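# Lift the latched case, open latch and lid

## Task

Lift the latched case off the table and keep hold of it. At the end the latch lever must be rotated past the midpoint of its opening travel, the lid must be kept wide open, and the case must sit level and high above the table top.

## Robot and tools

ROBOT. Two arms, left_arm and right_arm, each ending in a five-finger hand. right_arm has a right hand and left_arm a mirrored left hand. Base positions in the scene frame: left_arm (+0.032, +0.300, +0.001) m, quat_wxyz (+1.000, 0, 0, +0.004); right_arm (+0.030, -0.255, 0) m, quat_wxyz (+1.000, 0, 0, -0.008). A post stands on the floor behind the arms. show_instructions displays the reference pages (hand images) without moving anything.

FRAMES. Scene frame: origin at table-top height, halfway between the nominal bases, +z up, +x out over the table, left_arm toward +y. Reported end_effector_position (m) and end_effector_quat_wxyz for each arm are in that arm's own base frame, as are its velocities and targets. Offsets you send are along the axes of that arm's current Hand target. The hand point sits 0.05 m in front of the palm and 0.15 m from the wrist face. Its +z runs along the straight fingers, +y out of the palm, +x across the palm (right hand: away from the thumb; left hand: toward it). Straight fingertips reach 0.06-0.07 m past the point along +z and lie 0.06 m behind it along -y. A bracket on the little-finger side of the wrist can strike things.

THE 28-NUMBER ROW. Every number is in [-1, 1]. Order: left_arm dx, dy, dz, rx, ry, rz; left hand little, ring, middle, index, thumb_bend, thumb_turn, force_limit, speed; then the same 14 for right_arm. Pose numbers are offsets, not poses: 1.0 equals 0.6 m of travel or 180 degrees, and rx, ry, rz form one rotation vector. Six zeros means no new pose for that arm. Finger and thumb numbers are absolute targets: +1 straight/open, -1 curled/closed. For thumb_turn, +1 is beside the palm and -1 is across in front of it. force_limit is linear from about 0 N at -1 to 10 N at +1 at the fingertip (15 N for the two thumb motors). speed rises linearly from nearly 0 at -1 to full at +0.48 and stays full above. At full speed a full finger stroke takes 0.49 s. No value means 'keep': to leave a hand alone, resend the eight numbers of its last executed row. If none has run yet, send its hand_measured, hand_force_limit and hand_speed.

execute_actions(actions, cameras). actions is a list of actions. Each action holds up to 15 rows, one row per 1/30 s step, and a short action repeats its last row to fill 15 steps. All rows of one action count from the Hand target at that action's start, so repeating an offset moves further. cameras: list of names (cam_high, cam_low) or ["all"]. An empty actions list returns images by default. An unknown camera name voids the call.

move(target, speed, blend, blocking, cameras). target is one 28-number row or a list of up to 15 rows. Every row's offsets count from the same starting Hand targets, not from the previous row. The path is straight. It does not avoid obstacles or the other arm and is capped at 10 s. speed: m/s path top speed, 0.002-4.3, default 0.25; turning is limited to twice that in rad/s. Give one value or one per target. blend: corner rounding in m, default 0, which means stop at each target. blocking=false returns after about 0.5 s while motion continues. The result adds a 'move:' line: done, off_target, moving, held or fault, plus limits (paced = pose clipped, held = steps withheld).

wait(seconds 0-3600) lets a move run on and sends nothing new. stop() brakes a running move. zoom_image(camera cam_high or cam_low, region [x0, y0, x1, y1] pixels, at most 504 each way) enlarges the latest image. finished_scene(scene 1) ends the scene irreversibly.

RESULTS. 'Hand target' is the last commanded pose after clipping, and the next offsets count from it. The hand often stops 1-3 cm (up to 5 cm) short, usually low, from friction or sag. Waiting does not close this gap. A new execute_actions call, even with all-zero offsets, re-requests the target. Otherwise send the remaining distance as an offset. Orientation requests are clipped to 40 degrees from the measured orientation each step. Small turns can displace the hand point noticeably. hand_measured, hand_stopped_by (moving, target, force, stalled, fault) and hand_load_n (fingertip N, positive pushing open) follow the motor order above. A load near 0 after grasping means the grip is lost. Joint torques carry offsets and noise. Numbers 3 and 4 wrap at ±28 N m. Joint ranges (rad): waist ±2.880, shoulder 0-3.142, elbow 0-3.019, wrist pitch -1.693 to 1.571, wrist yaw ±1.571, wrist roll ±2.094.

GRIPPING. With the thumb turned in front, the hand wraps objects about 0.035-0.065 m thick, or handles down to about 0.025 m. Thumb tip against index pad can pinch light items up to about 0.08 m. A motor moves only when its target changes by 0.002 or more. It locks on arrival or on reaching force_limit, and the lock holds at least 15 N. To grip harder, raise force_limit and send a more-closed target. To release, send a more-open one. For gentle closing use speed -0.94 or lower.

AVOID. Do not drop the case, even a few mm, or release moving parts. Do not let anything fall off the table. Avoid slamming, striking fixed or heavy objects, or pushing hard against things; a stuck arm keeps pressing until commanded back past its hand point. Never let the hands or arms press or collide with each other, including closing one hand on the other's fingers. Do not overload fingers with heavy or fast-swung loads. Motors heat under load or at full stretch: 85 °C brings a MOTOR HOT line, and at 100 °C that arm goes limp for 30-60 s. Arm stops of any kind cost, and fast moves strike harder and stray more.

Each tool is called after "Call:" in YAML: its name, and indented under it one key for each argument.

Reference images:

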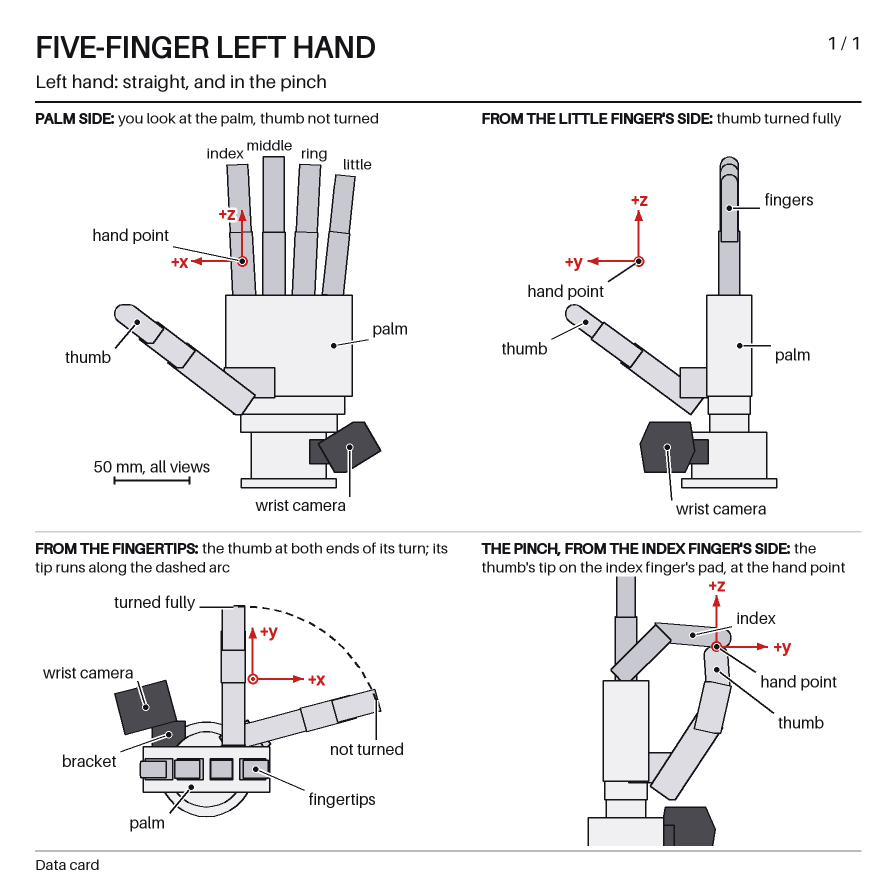

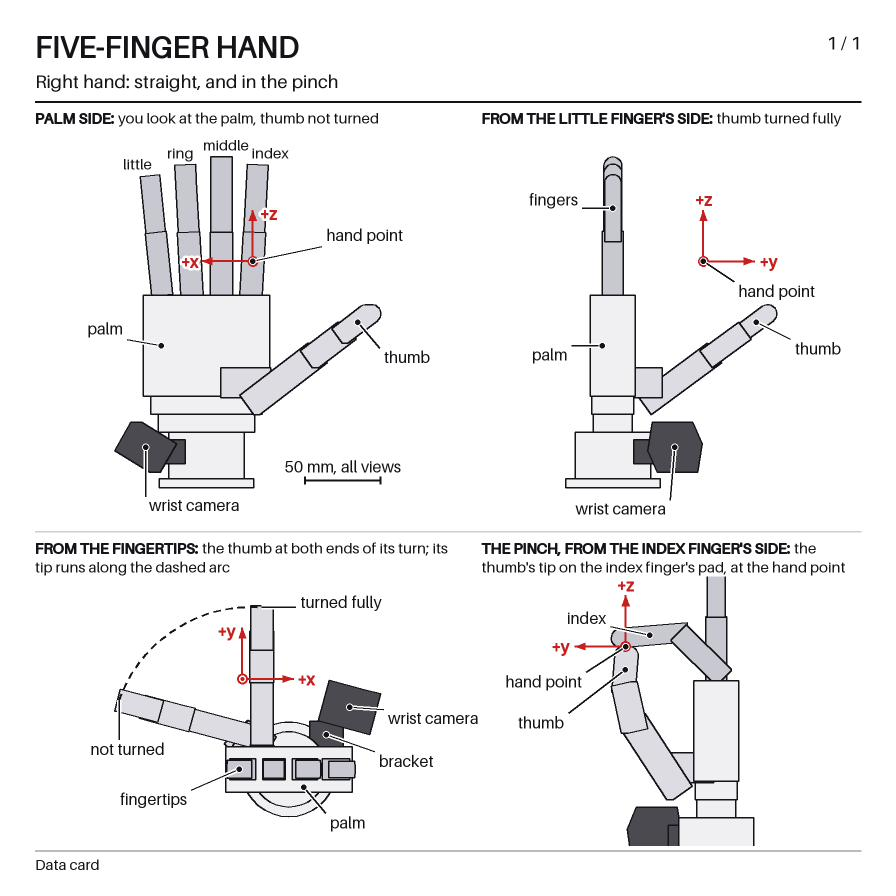

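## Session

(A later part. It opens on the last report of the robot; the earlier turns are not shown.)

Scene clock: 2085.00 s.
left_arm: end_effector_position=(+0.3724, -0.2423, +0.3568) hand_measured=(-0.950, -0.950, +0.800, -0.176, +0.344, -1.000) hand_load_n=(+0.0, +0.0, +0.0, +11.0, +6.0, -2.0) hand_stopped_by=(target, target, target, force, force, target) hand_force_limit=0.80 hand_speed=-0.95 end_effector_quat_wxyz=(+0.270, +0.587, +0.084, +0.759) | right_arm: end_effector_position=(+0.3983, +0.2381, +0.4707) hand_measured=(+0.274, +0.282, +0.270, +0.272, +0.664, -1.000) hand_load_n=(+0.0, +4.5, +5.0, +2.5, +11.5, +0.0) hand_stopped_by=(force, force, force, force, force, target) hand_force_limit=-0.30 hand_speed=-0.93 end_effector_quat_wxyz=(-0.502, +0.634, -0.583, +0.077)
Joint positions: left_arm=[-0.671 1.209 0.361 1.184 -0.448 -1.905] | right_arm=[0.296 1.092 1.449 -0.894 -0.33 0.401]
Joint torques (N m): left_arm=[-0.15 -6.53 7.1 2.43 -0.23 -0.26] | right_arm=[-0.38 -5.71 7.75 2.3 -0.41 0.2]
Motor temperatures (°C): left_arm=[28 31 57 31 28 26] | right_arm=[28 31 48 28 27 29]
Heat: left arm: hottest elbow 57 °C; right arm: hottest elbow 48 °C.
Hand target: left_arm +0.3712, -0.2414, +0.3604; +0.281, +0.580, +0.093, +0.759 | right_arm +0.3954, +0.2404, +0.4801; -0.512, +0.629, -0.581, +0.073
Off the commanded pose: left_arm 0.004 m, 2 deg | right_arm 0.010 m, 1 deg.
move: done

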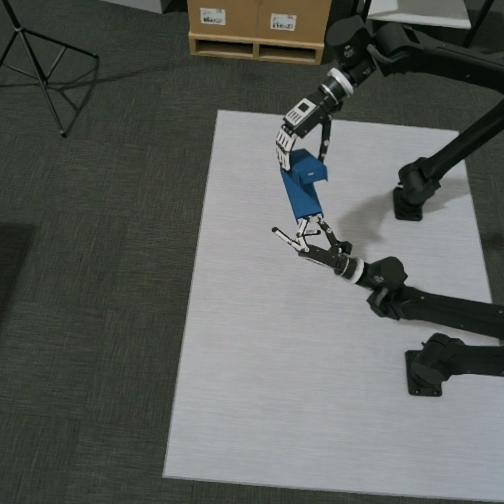

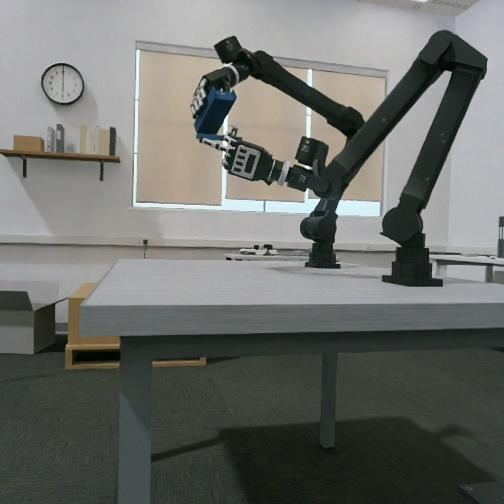

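Call:
move:
  target: [-0.05,0.003,0.0023,0,0.0328,-0.045,-0.95,-0.95,0.8,-0.46,-0.25,-1,0.8,-0.95,0,0,0,0,0,0,0.25,0.24,0.18,0.16,0.5,-1,-0.3,-0.93]
  speed: 0.03
  cameras: ["cam_high","cam_low"]

Call:
zoom_image:
  camera: "cam_high"
  region: [280, 150, 350, 220]

Call:
zoom_image:
  camera: "cam_low"
  region: [190, 80, 260, 150]

Scene clock: 2109.80 s.
left_arm: end_effector_position=(+0.3725, -0.2533, +0.3231) hand_measured=(-0.950, -0.950, +0.800, -0.176, +0.344, -1.000) hand_load_n=(+0.0, +0.0, +0.0, +8.0, +4.5, -0.5) hand_stopped_by=(target, target, target, force, force, target) hand_force_limit=0.80 hand_speed=-0.95 end_effector_quat_wxyz=(+0.312, +0.553, +0.138, +0.760) | right_arm: end_effector_position=(+0.3978, +0.2386, +0.4709) hand_measured=(+0.274, +0.282, +0.270, +0.272, +0.664, -1.000) hand_load_n=(+0.0, +3.5, +4.5, +3.5, +11.5, +0.0) hand_stopped_by=(force, force, force, force, force, target) hand_force_limit=-0.30 hand_speed=-0.93 end_effector_quat_wxyz=(-0.503, +0.635, -0.582, +0.075)
Joint positions: left_arm=[-0.742 1.503 0.377 1.551 -0.555 -1.971] | right_arm=[0.296 1.092 1.449 -0.894 -0.334 0.401]
Joint torques (N m): left_arm=[-0.21 -8.47 7.87 2.06 -0.06 -0.18] | right_arm=[-0.38 -5.71 7.73 2.32 -0.29 0.2]
Motor temperatures (°C): left_arm=[28 31 55 31 28 26] | right_arm=[28 31 48 28 27 29]
Heat: left arm: hottest elbow 55 °C; right arm: hottest elbow 48 °C.
Hand target: left_arm +0.3770, -0.2592, +0.3369; +0.329, +0.532, +0.148, +0.766 | right_arm +0.3954, +0.2405, +0.4801; -0.512, +0.629, -0.580, +0.073
Off the commanded pose: left_arm 0.016 m, 3 deg | right_arm 0.010 m, 1 deg.
joint sent to its limit (left arm) — joint 4 (wrist pitch), upper limit. The joint targets still meet the commanded pose.
move: off_target (left_arm)

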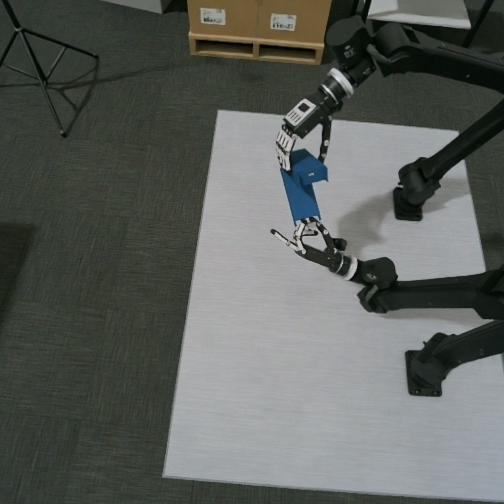

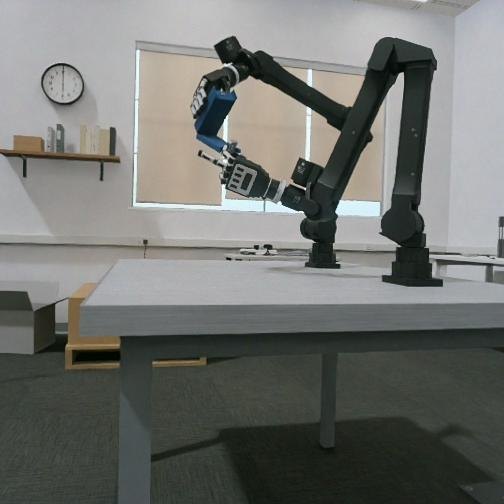

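Scaled by 7.200.

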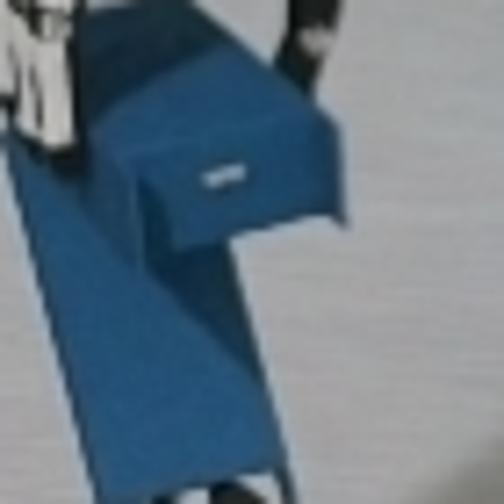

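Scaled by 7.200.

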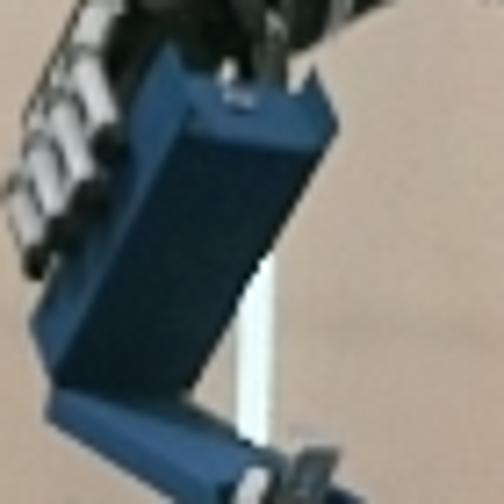

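Call:
zoom_image:
  camera: "cam_low"
  region: [190, 115, 260, 185]

Call:
zoom_image:
  camera: "cam_high"
  region: [280, 190, 350, 260]

Scaled by 7.200.

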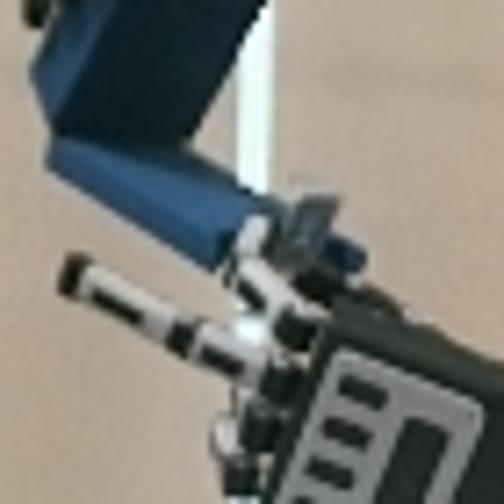

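Scaled by 7.200.

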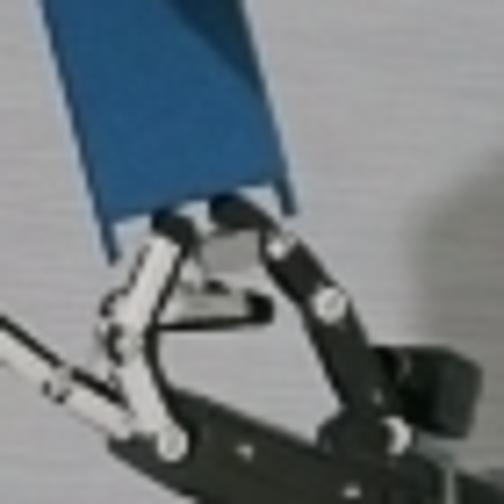

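Call:
move:
  target: [-0.0482,0.0011,0.0018,0,0,0,-0.95,-0.95,0.8,-0.46,-0.25,-1,0.8,-0.95,0,0,0,0,0,0,0.25,0.24,0.18,0.16,0.5,-1,-0.3,-0.93]
  speed: 0.03
  cameras: ["cam_high","cam_low"]

Call:
zoom_image:
  camera: "cam_high"
  region: [280, 190, 350, 260]

Call:
zoom_image:
  camera: "cam_low"
  region: [190, 115, 260, 185]

Scene clock: 2118.17 s.
left_arm: end_effector_position=(+0.3798, -0.2705, +0.3052) hand_measured=(-0.950, -0.950, +0.800, -0.178, +0.344, -1.000) hand_load_n=(+0.0, +0.0, +0.0, +2.5, +4.0, -1.0) hand_stopped_by=(target, target, target, force, force, target) hand_force_limit=0.80 hand_speed=-0.95 end_effector_quat_wxyz=(+0.310, +0.567, +0.142, +0.750) | right_arm: end_effector_position=(+0.3994, +0.2366, +0.4705) hand_measured=(+0.274, +0.280, +0.270, +0.272, +0.664, -1.000) hand_load_n=(+1.0, +1.5, +4.0, +4.0, +11.0, +0.0) hand_stopped_by=(force, force, force, force, force, target) hand_force_limit=-0.30 hand_speed=-0.93 end_effector_quat_wxyz=(-0.502, +0.633, -0.585, +0.079)
Joint positions: left_arm=[-0.774 1.57 0.406 1.554 -0.589 -1.983] | right_arm=[0.294 1.092 1.449 -0.894 -0.326 0.401]
Joint torques (N m): left_arm=[-0.38 -9.11 7.57 1.96 0.11 -0.13] | right_arm=[-0.21 -5.77 7.75 2.3 -0.54 0.2]
Heat: left arm: hottest elbow 54 °C; right arm: hottest elbow 48 °C.
Hand target: left_arm +0.3840, -0.2789, +0.3168; +0.328, +0.532, +0.148, +0.766 | right_arm +0.3954, +0.2404, +0.4801; -0.512, +0.629, -0.581, +0.073
Off the commanded pose: left_arm 0.015 m, 5 deg | right_arm 0.011 m, 2 deg.
joint sent to its limit (left arm) — joint 4 (wrist pitch), upper limit. The joint targets are off in orientation, not in position.
move: off_target (left_arm)

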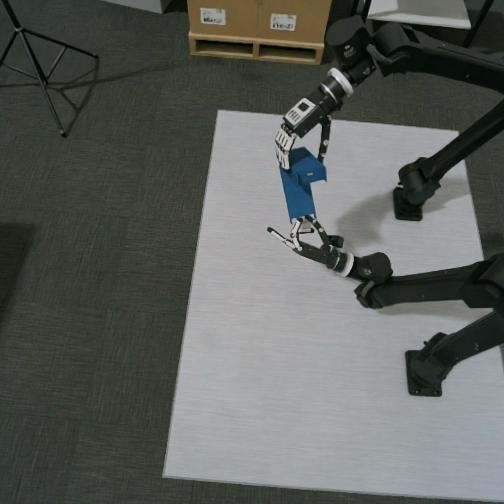

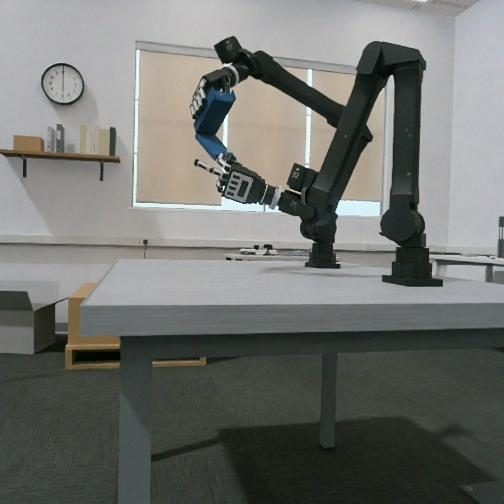

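Scaled by 7.200.

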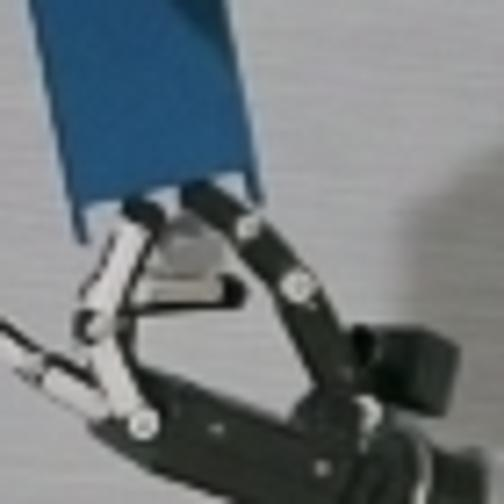

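Scaled by 7.200.

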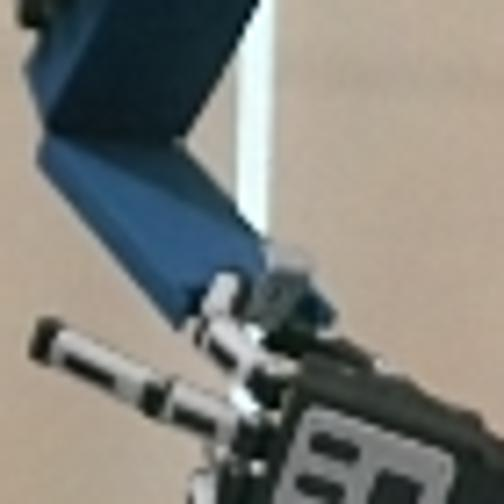

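Call:
move:
  target: [0,0,0,0,0,0,-0.95,-0.95,0.8,-0.5,-0.3,-1,0.1,-0.95,0,0,0,0,0,0,0.25,0.24,0.18,0.16,0.5,-1,-0.3,-0.93]
  speed: 0.03
  cameras: ["cam_high","cam_low"]

Call:
zoom_image:
  camera: "cam_low"
  region: [215, 135, 255, 175]

Call:
zoom_image:
  camera: "cam_high"
  region: [285, 205, 325, 245]

Scene clock: 2122.00 s.
left_arm: end_effector_position=(+0.3798, -0.2705, +0.3052) hand_measured=(-0.950, -0.950, +0.800, -0.186, +0.330, -1.000) hand_load_n=(+0.0, +0.0, +0.0, +7.0, +7.5, -1.0) hand_stopped_by=(target, target, target, force, force, target) hand_force_limit=0.10 hand_speed=-0.95 end_effector_quat_wxyz=(+0.310, +0.567, +0.142, +0.749) | right_arm: end_effector_position=(+0.3994, +0.2366, +0.4705) hand_measured=(+0.274, +0.280, +0.270, +0.272, +0.664, -1.000) hand_load_n=(+0.5, +1.5, +3.5, +4.0, +11.5, +0.0) hand_stopped_by=(force, force, force, force, force, target) hand_force_limit=-0.30 hand_speed=-0.93 end_effector_quat_wxyz=(-0.502, +0.633, -0.585, +0.079)
Joint positions: left_arm=[-0.774 1.57 0.406 1.554 -0.589 -1.984] | right_arm=[0.294 1.092 1.449 -0.894 -0.326 0.401]
Joint torques (N m): left_arm=[-0.38 -9.17 7.58 1.94 0.12 -0.13] | right_arm=[-0.21 -5.71 7.75 2.32 -0.54 0.2]
Heat: left arm: hottest elbow 54 °C; right arm: hottest elbow 48 °C.
Hand target: left_arm +0.3840, -0.2789, +0.3168; +0.329, +0.532, +0.148, +0.766 | right_arm +0.3954, +0.2404, +0.4801; -0.512, +0.629, -0.581, +0.073
Off the commanded pose: left_arm 0.015 m, 5 deg | right_arm 0.011 m, 2 deg.
joint sent to its limit (left arm) — joint 4 (wrist pitch), upper limit. The joint targets are off in orientation, not in position.
move: done

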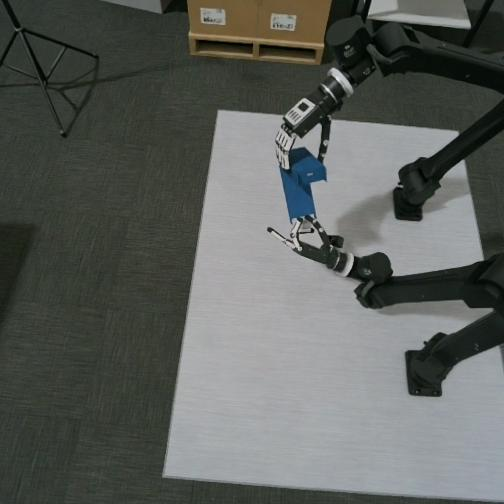

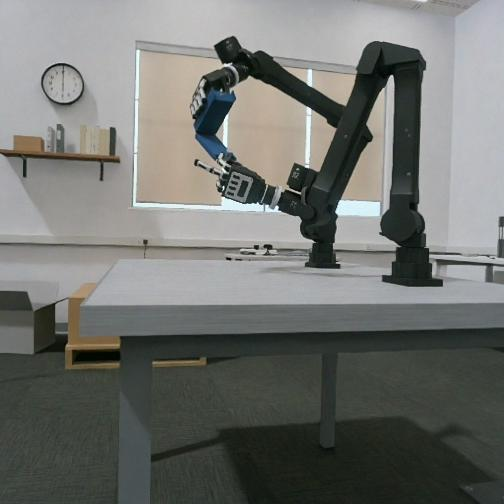

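Scaled by 12.600.

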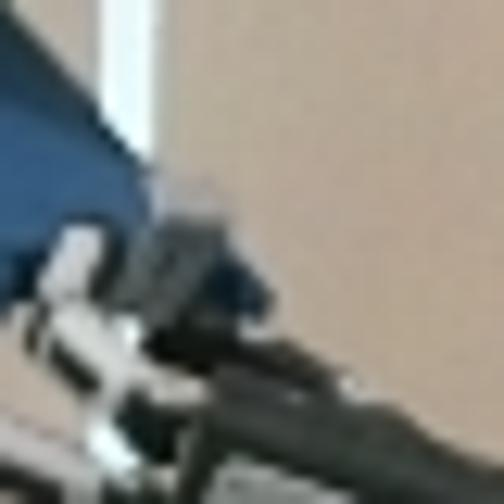

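Scaled by 12.600.

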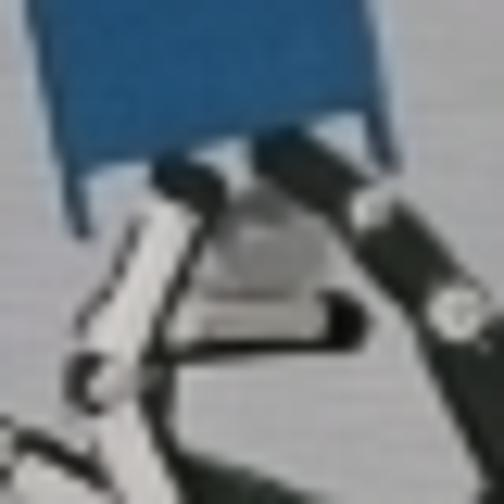

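Call:
move:
  target: [-0.0588,0.0038,0.004,0,0,0,-0.95,-0.95,0.8,-0.5,-0.3,-1,0.1,-0.95,0,0,0,0,0,0,0.25,0.24,0.18,0.16,0.5,-1,-0.3,-0.93]
  speed: 0.025
  cameras: ["cam_high","cam_low"]

Call:
zoom_image:
  camera: "cam_low"
  region: [190, 115, 260, 185]

Call:
zoom_image:
  camera: "cam_high"
  region: [280, 195, 330, 245]

Scene clock: 2127.00 s.
left_arm: end_effector_position=(+0.3900, -0.2945, +0.2858) hand_measured=(-0.950, -0.950, +0.800, -0.186, +0.330, -1.000) hand_load_n=(-0.5, +0.0, +0.0, +3.5, +8.5, -1.0) hand_stopped_by=(target, target, target, force, force, target) hand_force_limit=0.10 hand_speed=-0.95 end_effector_quat_wxyz=(+0.310, +0.580, +0.146, +0.739) | right_arm: end_effector_position=(+0.3995, +0.2364, +0.4705) hand_measured=(+0.274, +0.280, +0.270, +0.272, +0.664, -1.000) hand_load_n=(+1.5, +1.0, +4.0, +4.5, +10.5, +0.0) hand_stopped_by=(force, force, force, force, force, target) hand_force_limit=-0.30 hand_speed=-0.93 end_effector_quat_wxyz=(-0.501, +0.633, -0.585, +0.079)
Joint positions: left_arm=[-0.811 1.655 0.458 1.556 -0.629 -1.997] | right_arm=[0.293 1.092 1.449 -0.894 -0.326 0.401]
Joint torques (N m): left_arm=[-0.5 -9.93 6.98 1.91 0.19 -0.08] | right_arm=[-0.21 -5.71 7.76 2.3 -0.55 0.2]
Heat: left arm: hottest elbow 54 °C; right arm: hottest elbow 48 °C.
Hand target: left_arm +0.3931, -0.3042, +0.2937; +0.328, +0.532, +0.148, +0.766 | right_arm +0.3954, +0.2404, +0.4801; -0.512, +0.629, -0.581, +0.073
Off the commanded pose: left_arm 0.013 m, 7 deg | right_arm 0.011 m, 2 deg.
joint sent to its limit (left arm) — joint 4 (wrist pitch), upper limit. The joint targets are off in orientation, not in position.
move: off_target (left_arm)

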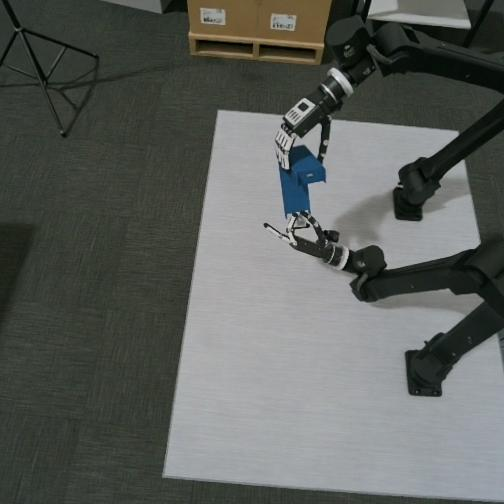

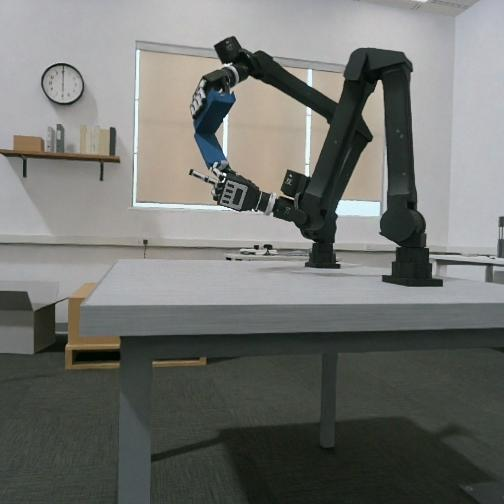

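Scaled by 7.200.

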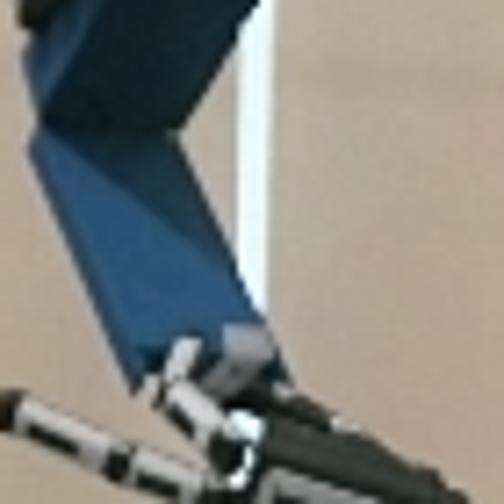

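Scaled by 10.080.

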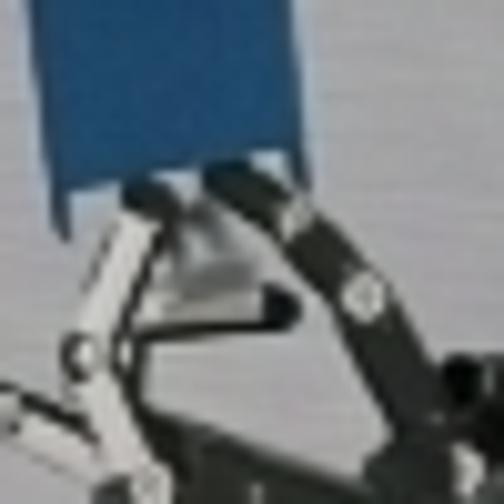

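Call:
move:
  target: [-0.048,0.011,0.009,0,0,0,-0.95,-0.95,0.8,-0.5,-0.3,-1,0.1,-0.95,0,0,0,0,0,0,0.25,0.24,0.18,0.16,0.5,-1,-0.3,-0.93]
  speed: 0.025
  cameras: ["cam_high","cam_low"]

Call:
zoom_image:
  camera: "cam_low"
  region: [190, 125, 260, 195]

Call:
zoom_image:
  camera: "cam_high"
  region: [280, 195, 330, 245]

Scene clock: 2131.23 s.
left_arm: end_effector_position=(+0.3982, -0.3198, +0.2693) hand_measured=(-0.950, -0.950, +0.800, -0.186, +0.330, -1.000) hand_load_n=(+0.0, +0.0, +0.0, +3.0, +6.0, +0.0) hand_stopped_by=(target, target, target, force, force, target) hand_force_limit=0.10 hand_speed=-0.95 end_effector_quat_wxyz=(+0.309, +0.589, +0.144, +0.732) | right_arm: end_effector_position=(+0.3995, +0.2364, +0.4704) hand_measured=(+0.274, +0.280, +0.270, +0.272, +0.664, -1.000) hand_load_n=(+2.0, +1.5, +4.0, +3.0, +11.0, +0.0) hand_stopped_by=(force, force, force, force, force, target) hand_force_limit=-0.30 hand_speed=-0.93 end_effector_quat_wxyz=(-0.501, +0.633, -0.584, +0.079)
Joint positions: left_arm=[-0.844 1.731 0.515 1.556 -0.657 -1.998] | right_arm=[0.293 1.092 1.449 -0.894 -0.326 0.4]
Joint torques (N m): left_arm=[-0.26 -11.22 7.06 1.92 0.08 -0.06] | right_arm=[-0.15 -5.71 7.75 2.3 -0.54 0.21]
Heat: left arm: hottest elbow 54 °C; right arm: hottest elbow 48 °C.
Hand target: left_arm +0.4021, -0.3287, +0.2791; +0.329, +0.532, +0.148, +0.766 | right_arm +0.3954, +0.2404, +0.4801; -0.512, +0.629, -0.580, +0.073
Off the commanded pose: left_arm 0.014 m, 8 deg | right_arm 0.011 m, 2 deg.
joint sent to its limit (left arm) — joint 4 (wrist pitch), upper limit. The joint targets are off in orientation, not in position.
move: off_target (left_arm)

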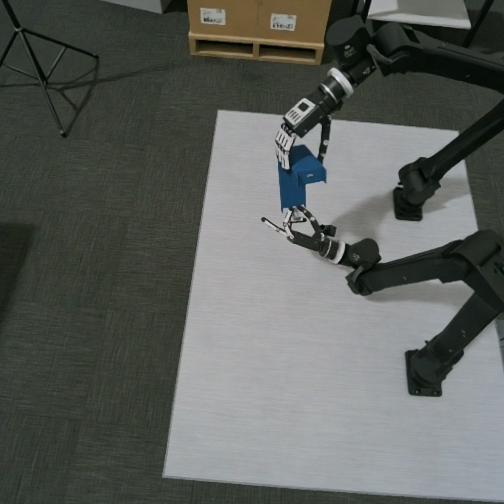

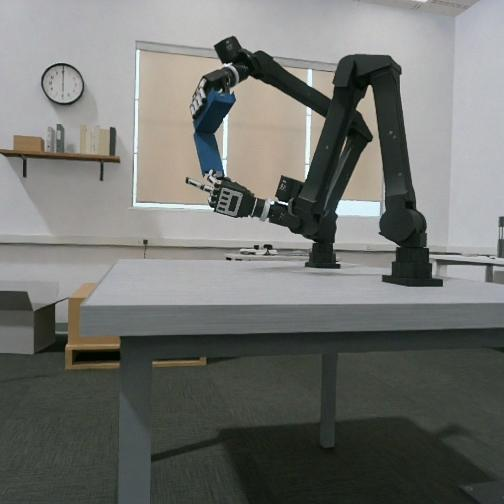

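Scaled by 7.200.

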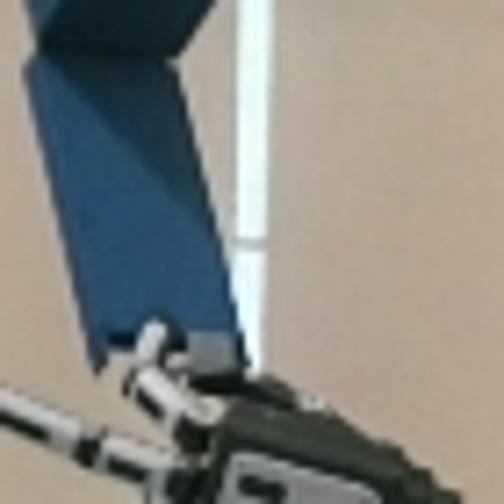

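Scaled by 10.080.

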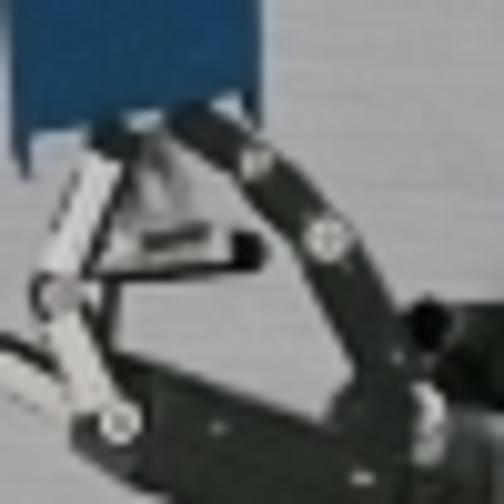

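Call:
move:
  target: [-0.0376,0.0172,0.0129,0,0,0,-0.95,-0.95,0.8,-0.5,-0.3,-1,0.1,-0.95,0,0,0,0,0,0,0.25,0.24,0.18,0.16,0.5,-1,-0.3,-0.93]
  speed: 0.025
  cameras: ["cam_high","cam_low"]

Call:
zoom_image:
  camera: "cam_low"
  region: [190, 125, 260, 195]

Call:
zoom_image:
  camera: "cam_high"
  region: [275, 185, 325, 235]

Scene clock: 2135.63 s.
left_arm: end_effector_position=(+0.4068, -0.3419, +0.2660) hand_measured=(-0.950, -0.950, +0.800, -0.186, +0.330, -1.000) hand_load_n=(+0.0, +0.0, +0.0, +0.5, +3.5, +0.0) hand_stopped_by=(target, target, target, force, force, target) hand_force_limit=0.10 hand_speed=-0.95 end_effector_quat_wxyz=(+0.314, +0.586, +0.149, +0.732) | right_arm: end_effector_position=(+0.3997, +0.2359, +0.4700) hand_measured=(+0.274, +0.280, +0.270, +0.272, +0.664, -1.000) hand_load_n=(+2.5, +2.0, +4.0, +3.0, +11.5, +0.0) hand_stopped_by=(force, force, force, force, force, target) hand_force_limit=-0.30 hand_speed=-0.93 end_effector_quat_wxyz=(-0.501, +0.636, -0.580, +0.083)
Joint positions: left_arm=[-0.867 1.786 0.582 1.557 -0.68 -1.998] | right_arm=[0.293 1.092 1.449 -0.893 -0.326 0.388]
Joint torques (N m): left_arm=[-0.26 -11.69 7.05 1.84 0.12 0.04] | right_arm=[-0.21 -5.71 7.77 2.24 -0.57 0.33]
Heat: left arm: hottest elbow 53 °C; right arm: hottest elbow 48 °C.
Hand target: left_arm +0.4105, -0.3522, +0.2719; +0.329, +0.532, +0.148, +0.766 | right_arm +0.3954, +0.2404, +0.4801; -0.512, +0.629, -0.581, +0.073
Off the commanded pose: left_arm 0.012 m, 7 deg | right_arm 0.012 m, 2 deg.
joint sent to its limit (left arm) — joint 4 (wrist pitch), upper limit. The joint targets are off in orientation, not in position.
move: off_target (left_arm)

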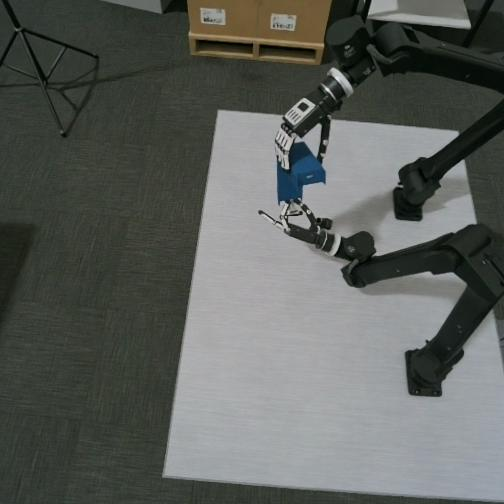

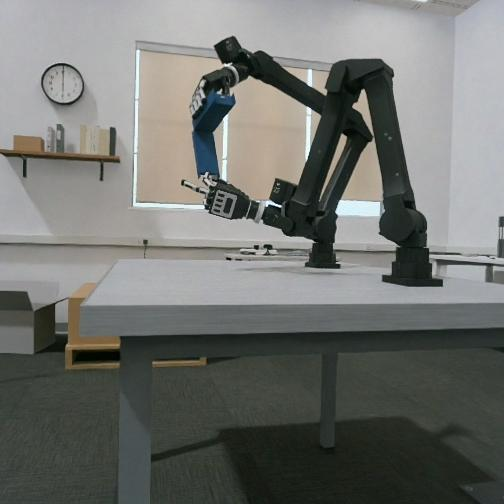

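Scaled by 7.200.

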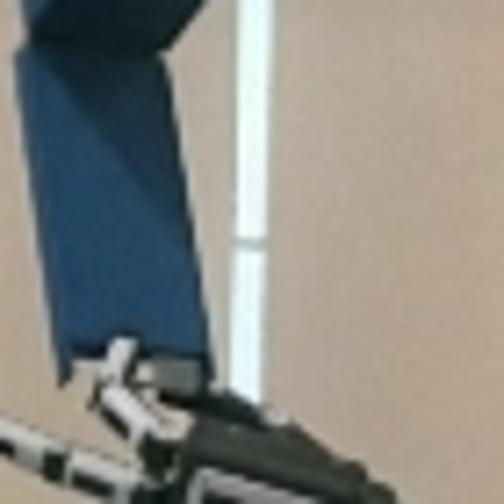

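Scaled by 10.080.

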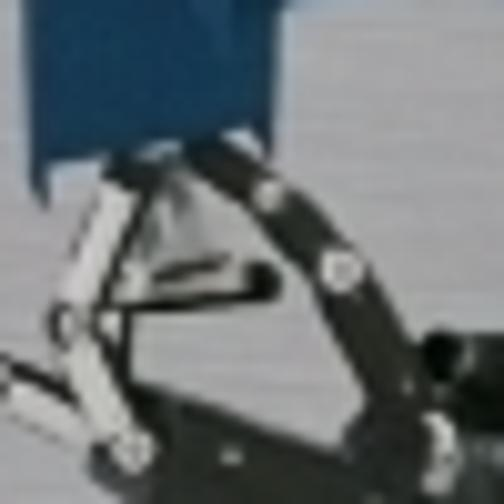

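Call:
move:
  target: [-0.0217,0.0123,0.009,0,0,0,-0.95,-0.95,0.8,-0.5,-0.3,-1,0.1,-0.95,0,0,0,0,0,0,0.25,0.24,0.18,0.16,0.5,-1,-0.3,-0.93]
  speed: 0.02
  cameras: ["cam_high","cam_low"]

Call:
zoom_image:
  camera: "cam_low"
  region: [190, 125, 260, 195]

Call:
zoom_image:
  camera: "cam_high"
  region: [275, 185, 325, 235]

Scene clock: 2140.60 s.
left_arm: end_effector_position=(+0.4118, -0.3557, +0.2658) hand_measured=(-0.950, -0.950, +0.800, -0.186, +0.330, -1.000) hand_load_n=(+0.0, +0.0, +0.0, +0.0, +3.5, +0.0) hand_stopped_by=(target, target, target, force, force, target) hand_force_limit=0.10 hand_speed=-0.95 end_effector_quat_wxyz=(+0.320, +0.581, +0.153, +0.732) | right_arm: end_effector_position=(+0.4000, +0.2353, +0.4696) hand_measured=(+0.274, +0.280, +0.270, +0.272, +0.664, -1.000) hand_load_n=(+3.0, +2.0, +4.0, +2.5, +11.5, +0.0) hand_stopped_by=(force, force, force, force, force, target) hand_force_limit=-0.30 hand_speed=-0.93 end_effector_quat_wxyz=(-0.501, +0.638, -0.579, +0.085)
Joint positions: left_arm=[-0.881 1.818 0.627 1.56 -0.691 -1.998] | right_arm=[0.293 1.092 1.449 -0.893 -0.325 0.381]
Joint torques (N m): left_arm=[-0.26 -11.99 7.09 1.7 0.12 0.12] | right_arm=[-0.15 -5.71 7.79 2.24 -0.61 0.39]
Heat: left arm: hottest elbow 53 °C; right arm: hottest elbow 48 °C.
Hand target: left_arm +0.4156, -0.3670, +0.2688; +0.329, +0.532, +0.148, +0.766 | right_arm +0.3955, +0.2404, +0.4801; -0.512, +0.629, -0.581, +0.073
Off the commanded pose: left_arm 0.012 m, 7 deg | right_arm 0.013 m, 2 deg.
joint sent to its limit (left arm) — joint 4 (wrist pitch), upper limit. The joint targets are off in orientation, not in position.
move: off_target (left_arm)

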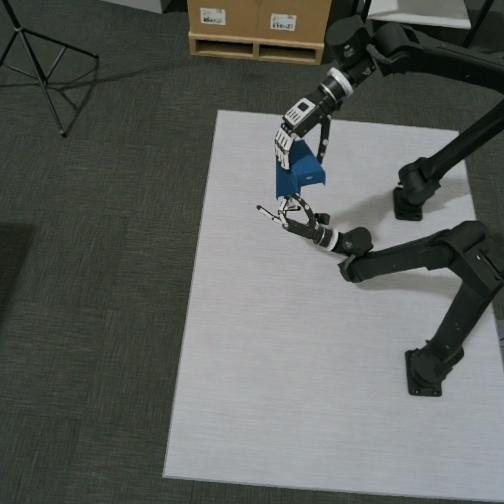

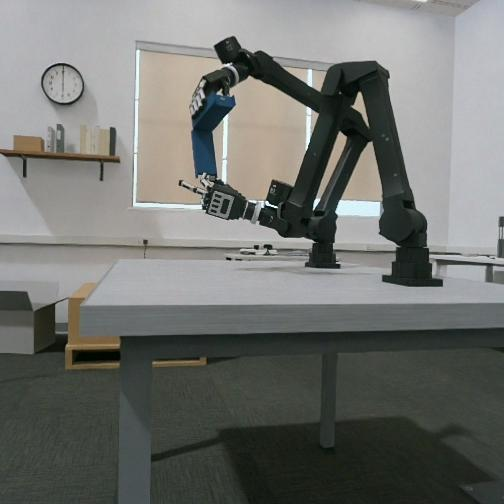

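Scaled by 7.200.

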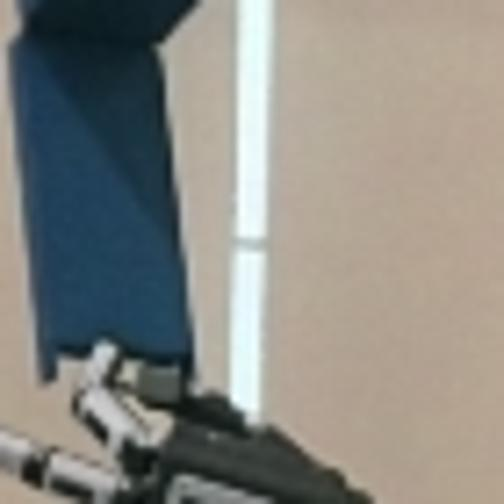

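Scaled by 10.080.

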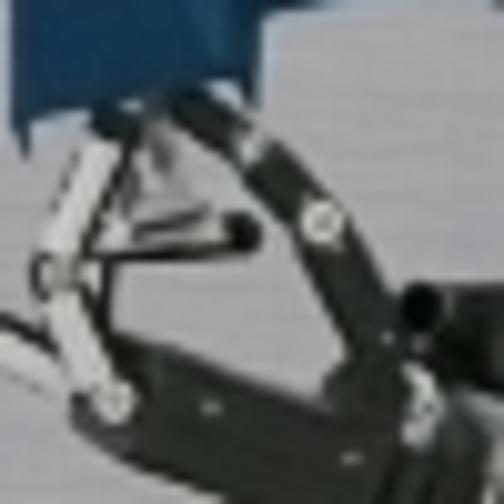

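Call:
zoom_image:
  camera: "cam_low"
  region: [180, 75, 260, 155]

Call:
zoom_image:
  camera: "cam_high"
  region: [265, 125, 335, 195]

Scaled by 6.300.

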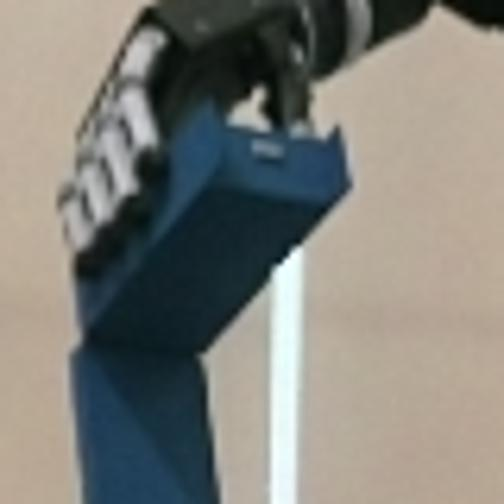

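Scaled by 7.200.

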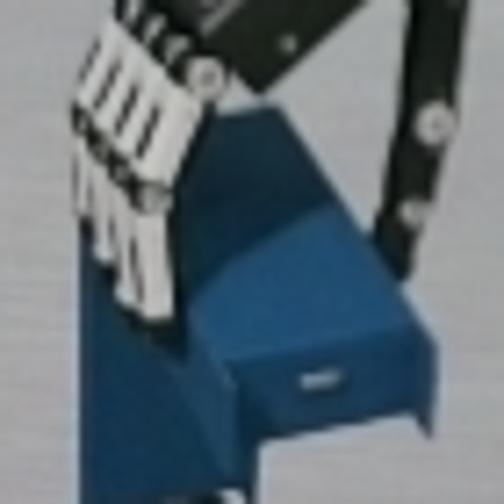

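Call:
zoom_image:
  camera: "cam_low"
  region: [190, 160, 225, 195]

Call:
zoom_image:
  camera: "cam_high"
  region: [275, 185, 305, 215]

Scaled by 14.400.

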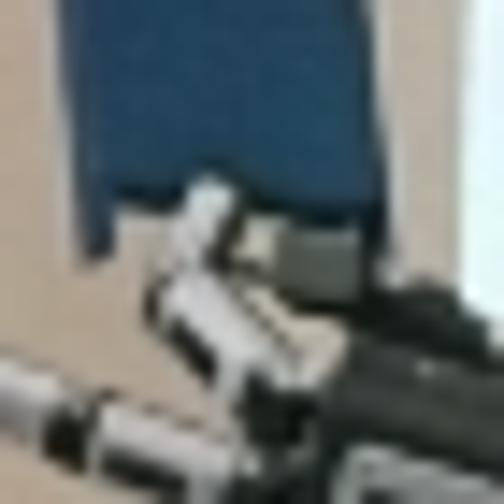

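Scaled by 16.800.

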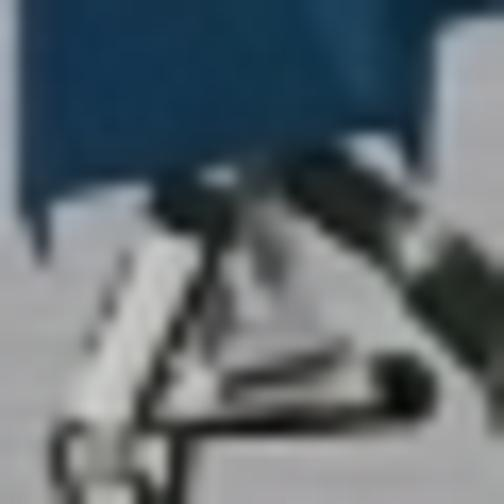

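Call:
move:
  target: [0,0,0,0,0,0,-0.95,-0.95,0.8,-0.14,0.35,-1,0.1,-0.95,0,0,0,0,0,0,0.25,0.24,0.18,0.16,0.5,-1,-0.3,-0.93]
  speed: 0.03
  cameras: ["cam_high","cam_low"]

Call:
zoom_image:
  camera: "cam_low"
  region: [190, 160, 225, 195]

Call:
zoom_image:
  camera: "cam_high"
  region: [275, 185, 305, 215]

Scene clock: 2150.53 s.
left_arm: end_effector_position=(+0.4118, -0.3558, +0.2654) hand_measured=(-0.950, -0.950, +0.800, -0.140, +0.350, -1.000) hand_load_n=(+0.0, +0.0, +0.0, -0.5, +1.0, +0.5) hand_stopped_by=(target, target, target, target, target, target) hand_force_limit=0.10 hand_speed=-0.95 end_effector_quat_wxyz=(+0.320, +0.581, +0.153, +0.732) | right_arm: end_effector_position=(+0.4000, +0.2353, +0.4696) hand_measured=(+0.274, +0.280, +0.270, +0.272, +0.664, -1.000) hand_load_n=(+2.5, +1.5, +4.0, +3.0, +11.5, +0.0) hand_stopped_by=(force, force, force, force, force, target) hand_force_limit=-0.30 hand_speed=-0.93 end_effector_quat_wxyz=(-0.501, +0.638, -0.579, +0.085)
Joint positions: left_arm=[-0.881 1.819 0.627 1.56 -0.691 -1.998] | right_arm=[0.293 1.092 1.449 -0.893 -0.325 0.381]
Joint torques (N m): left_arm=[-0.26 -12.04 7.08 1.7 0.13 0.12] | right_arm=[-0.21 -5.71 7.79 2.24 -0.61 0.39]
Heat: left arm: hottest elbow 52 °C; right arm: hottest elbow 48 °C.
Hand target: left_arm +0.4156, -0.3670, +0.2690; +0.329, +0.532, +0.148, +0.766 | right_arm +0.3955, +0.2404, +0.4801; -0.512, +0.629, -0.581, +0.073
Off the commanded pose: left_arm 0.012 m, 7 deg | right_arm 0.013 m, 2 deg.
joint sent to its limit (left arm) — joint 4 (wrist pitch), upper limit. The joint targets are off in orientation, not in position.
move: done

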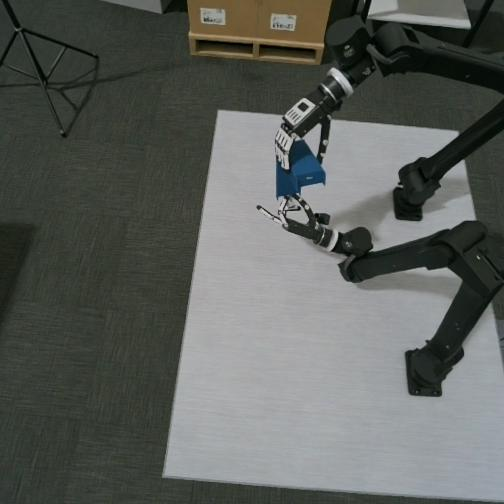

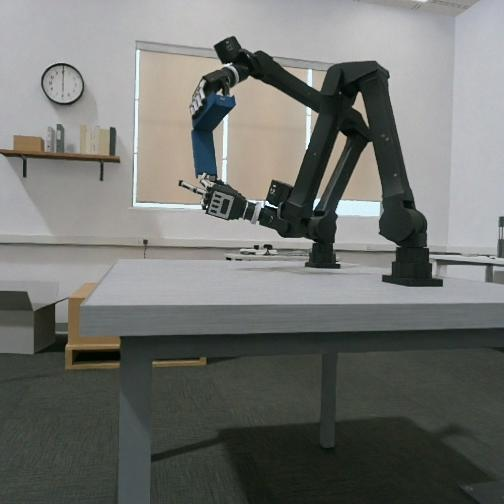

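Scaled by 14.400.

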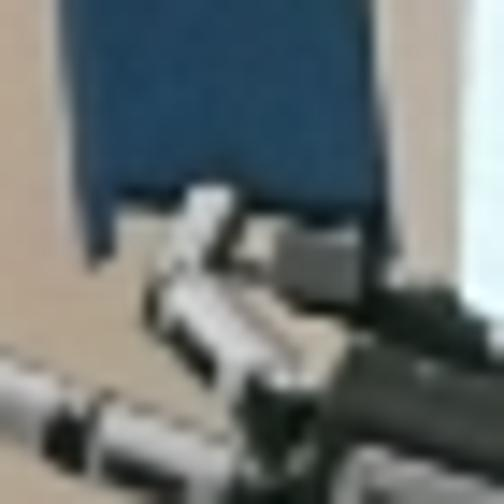

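Scaled by 16.800.

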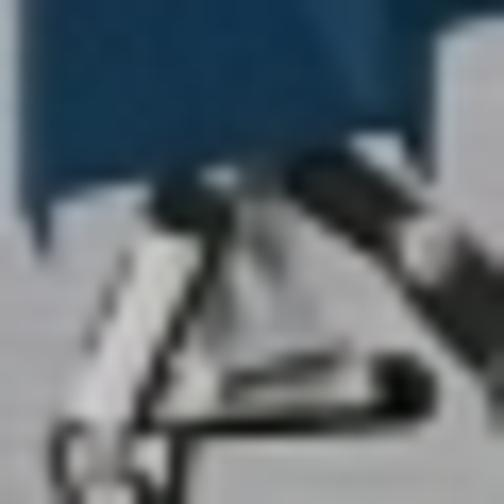

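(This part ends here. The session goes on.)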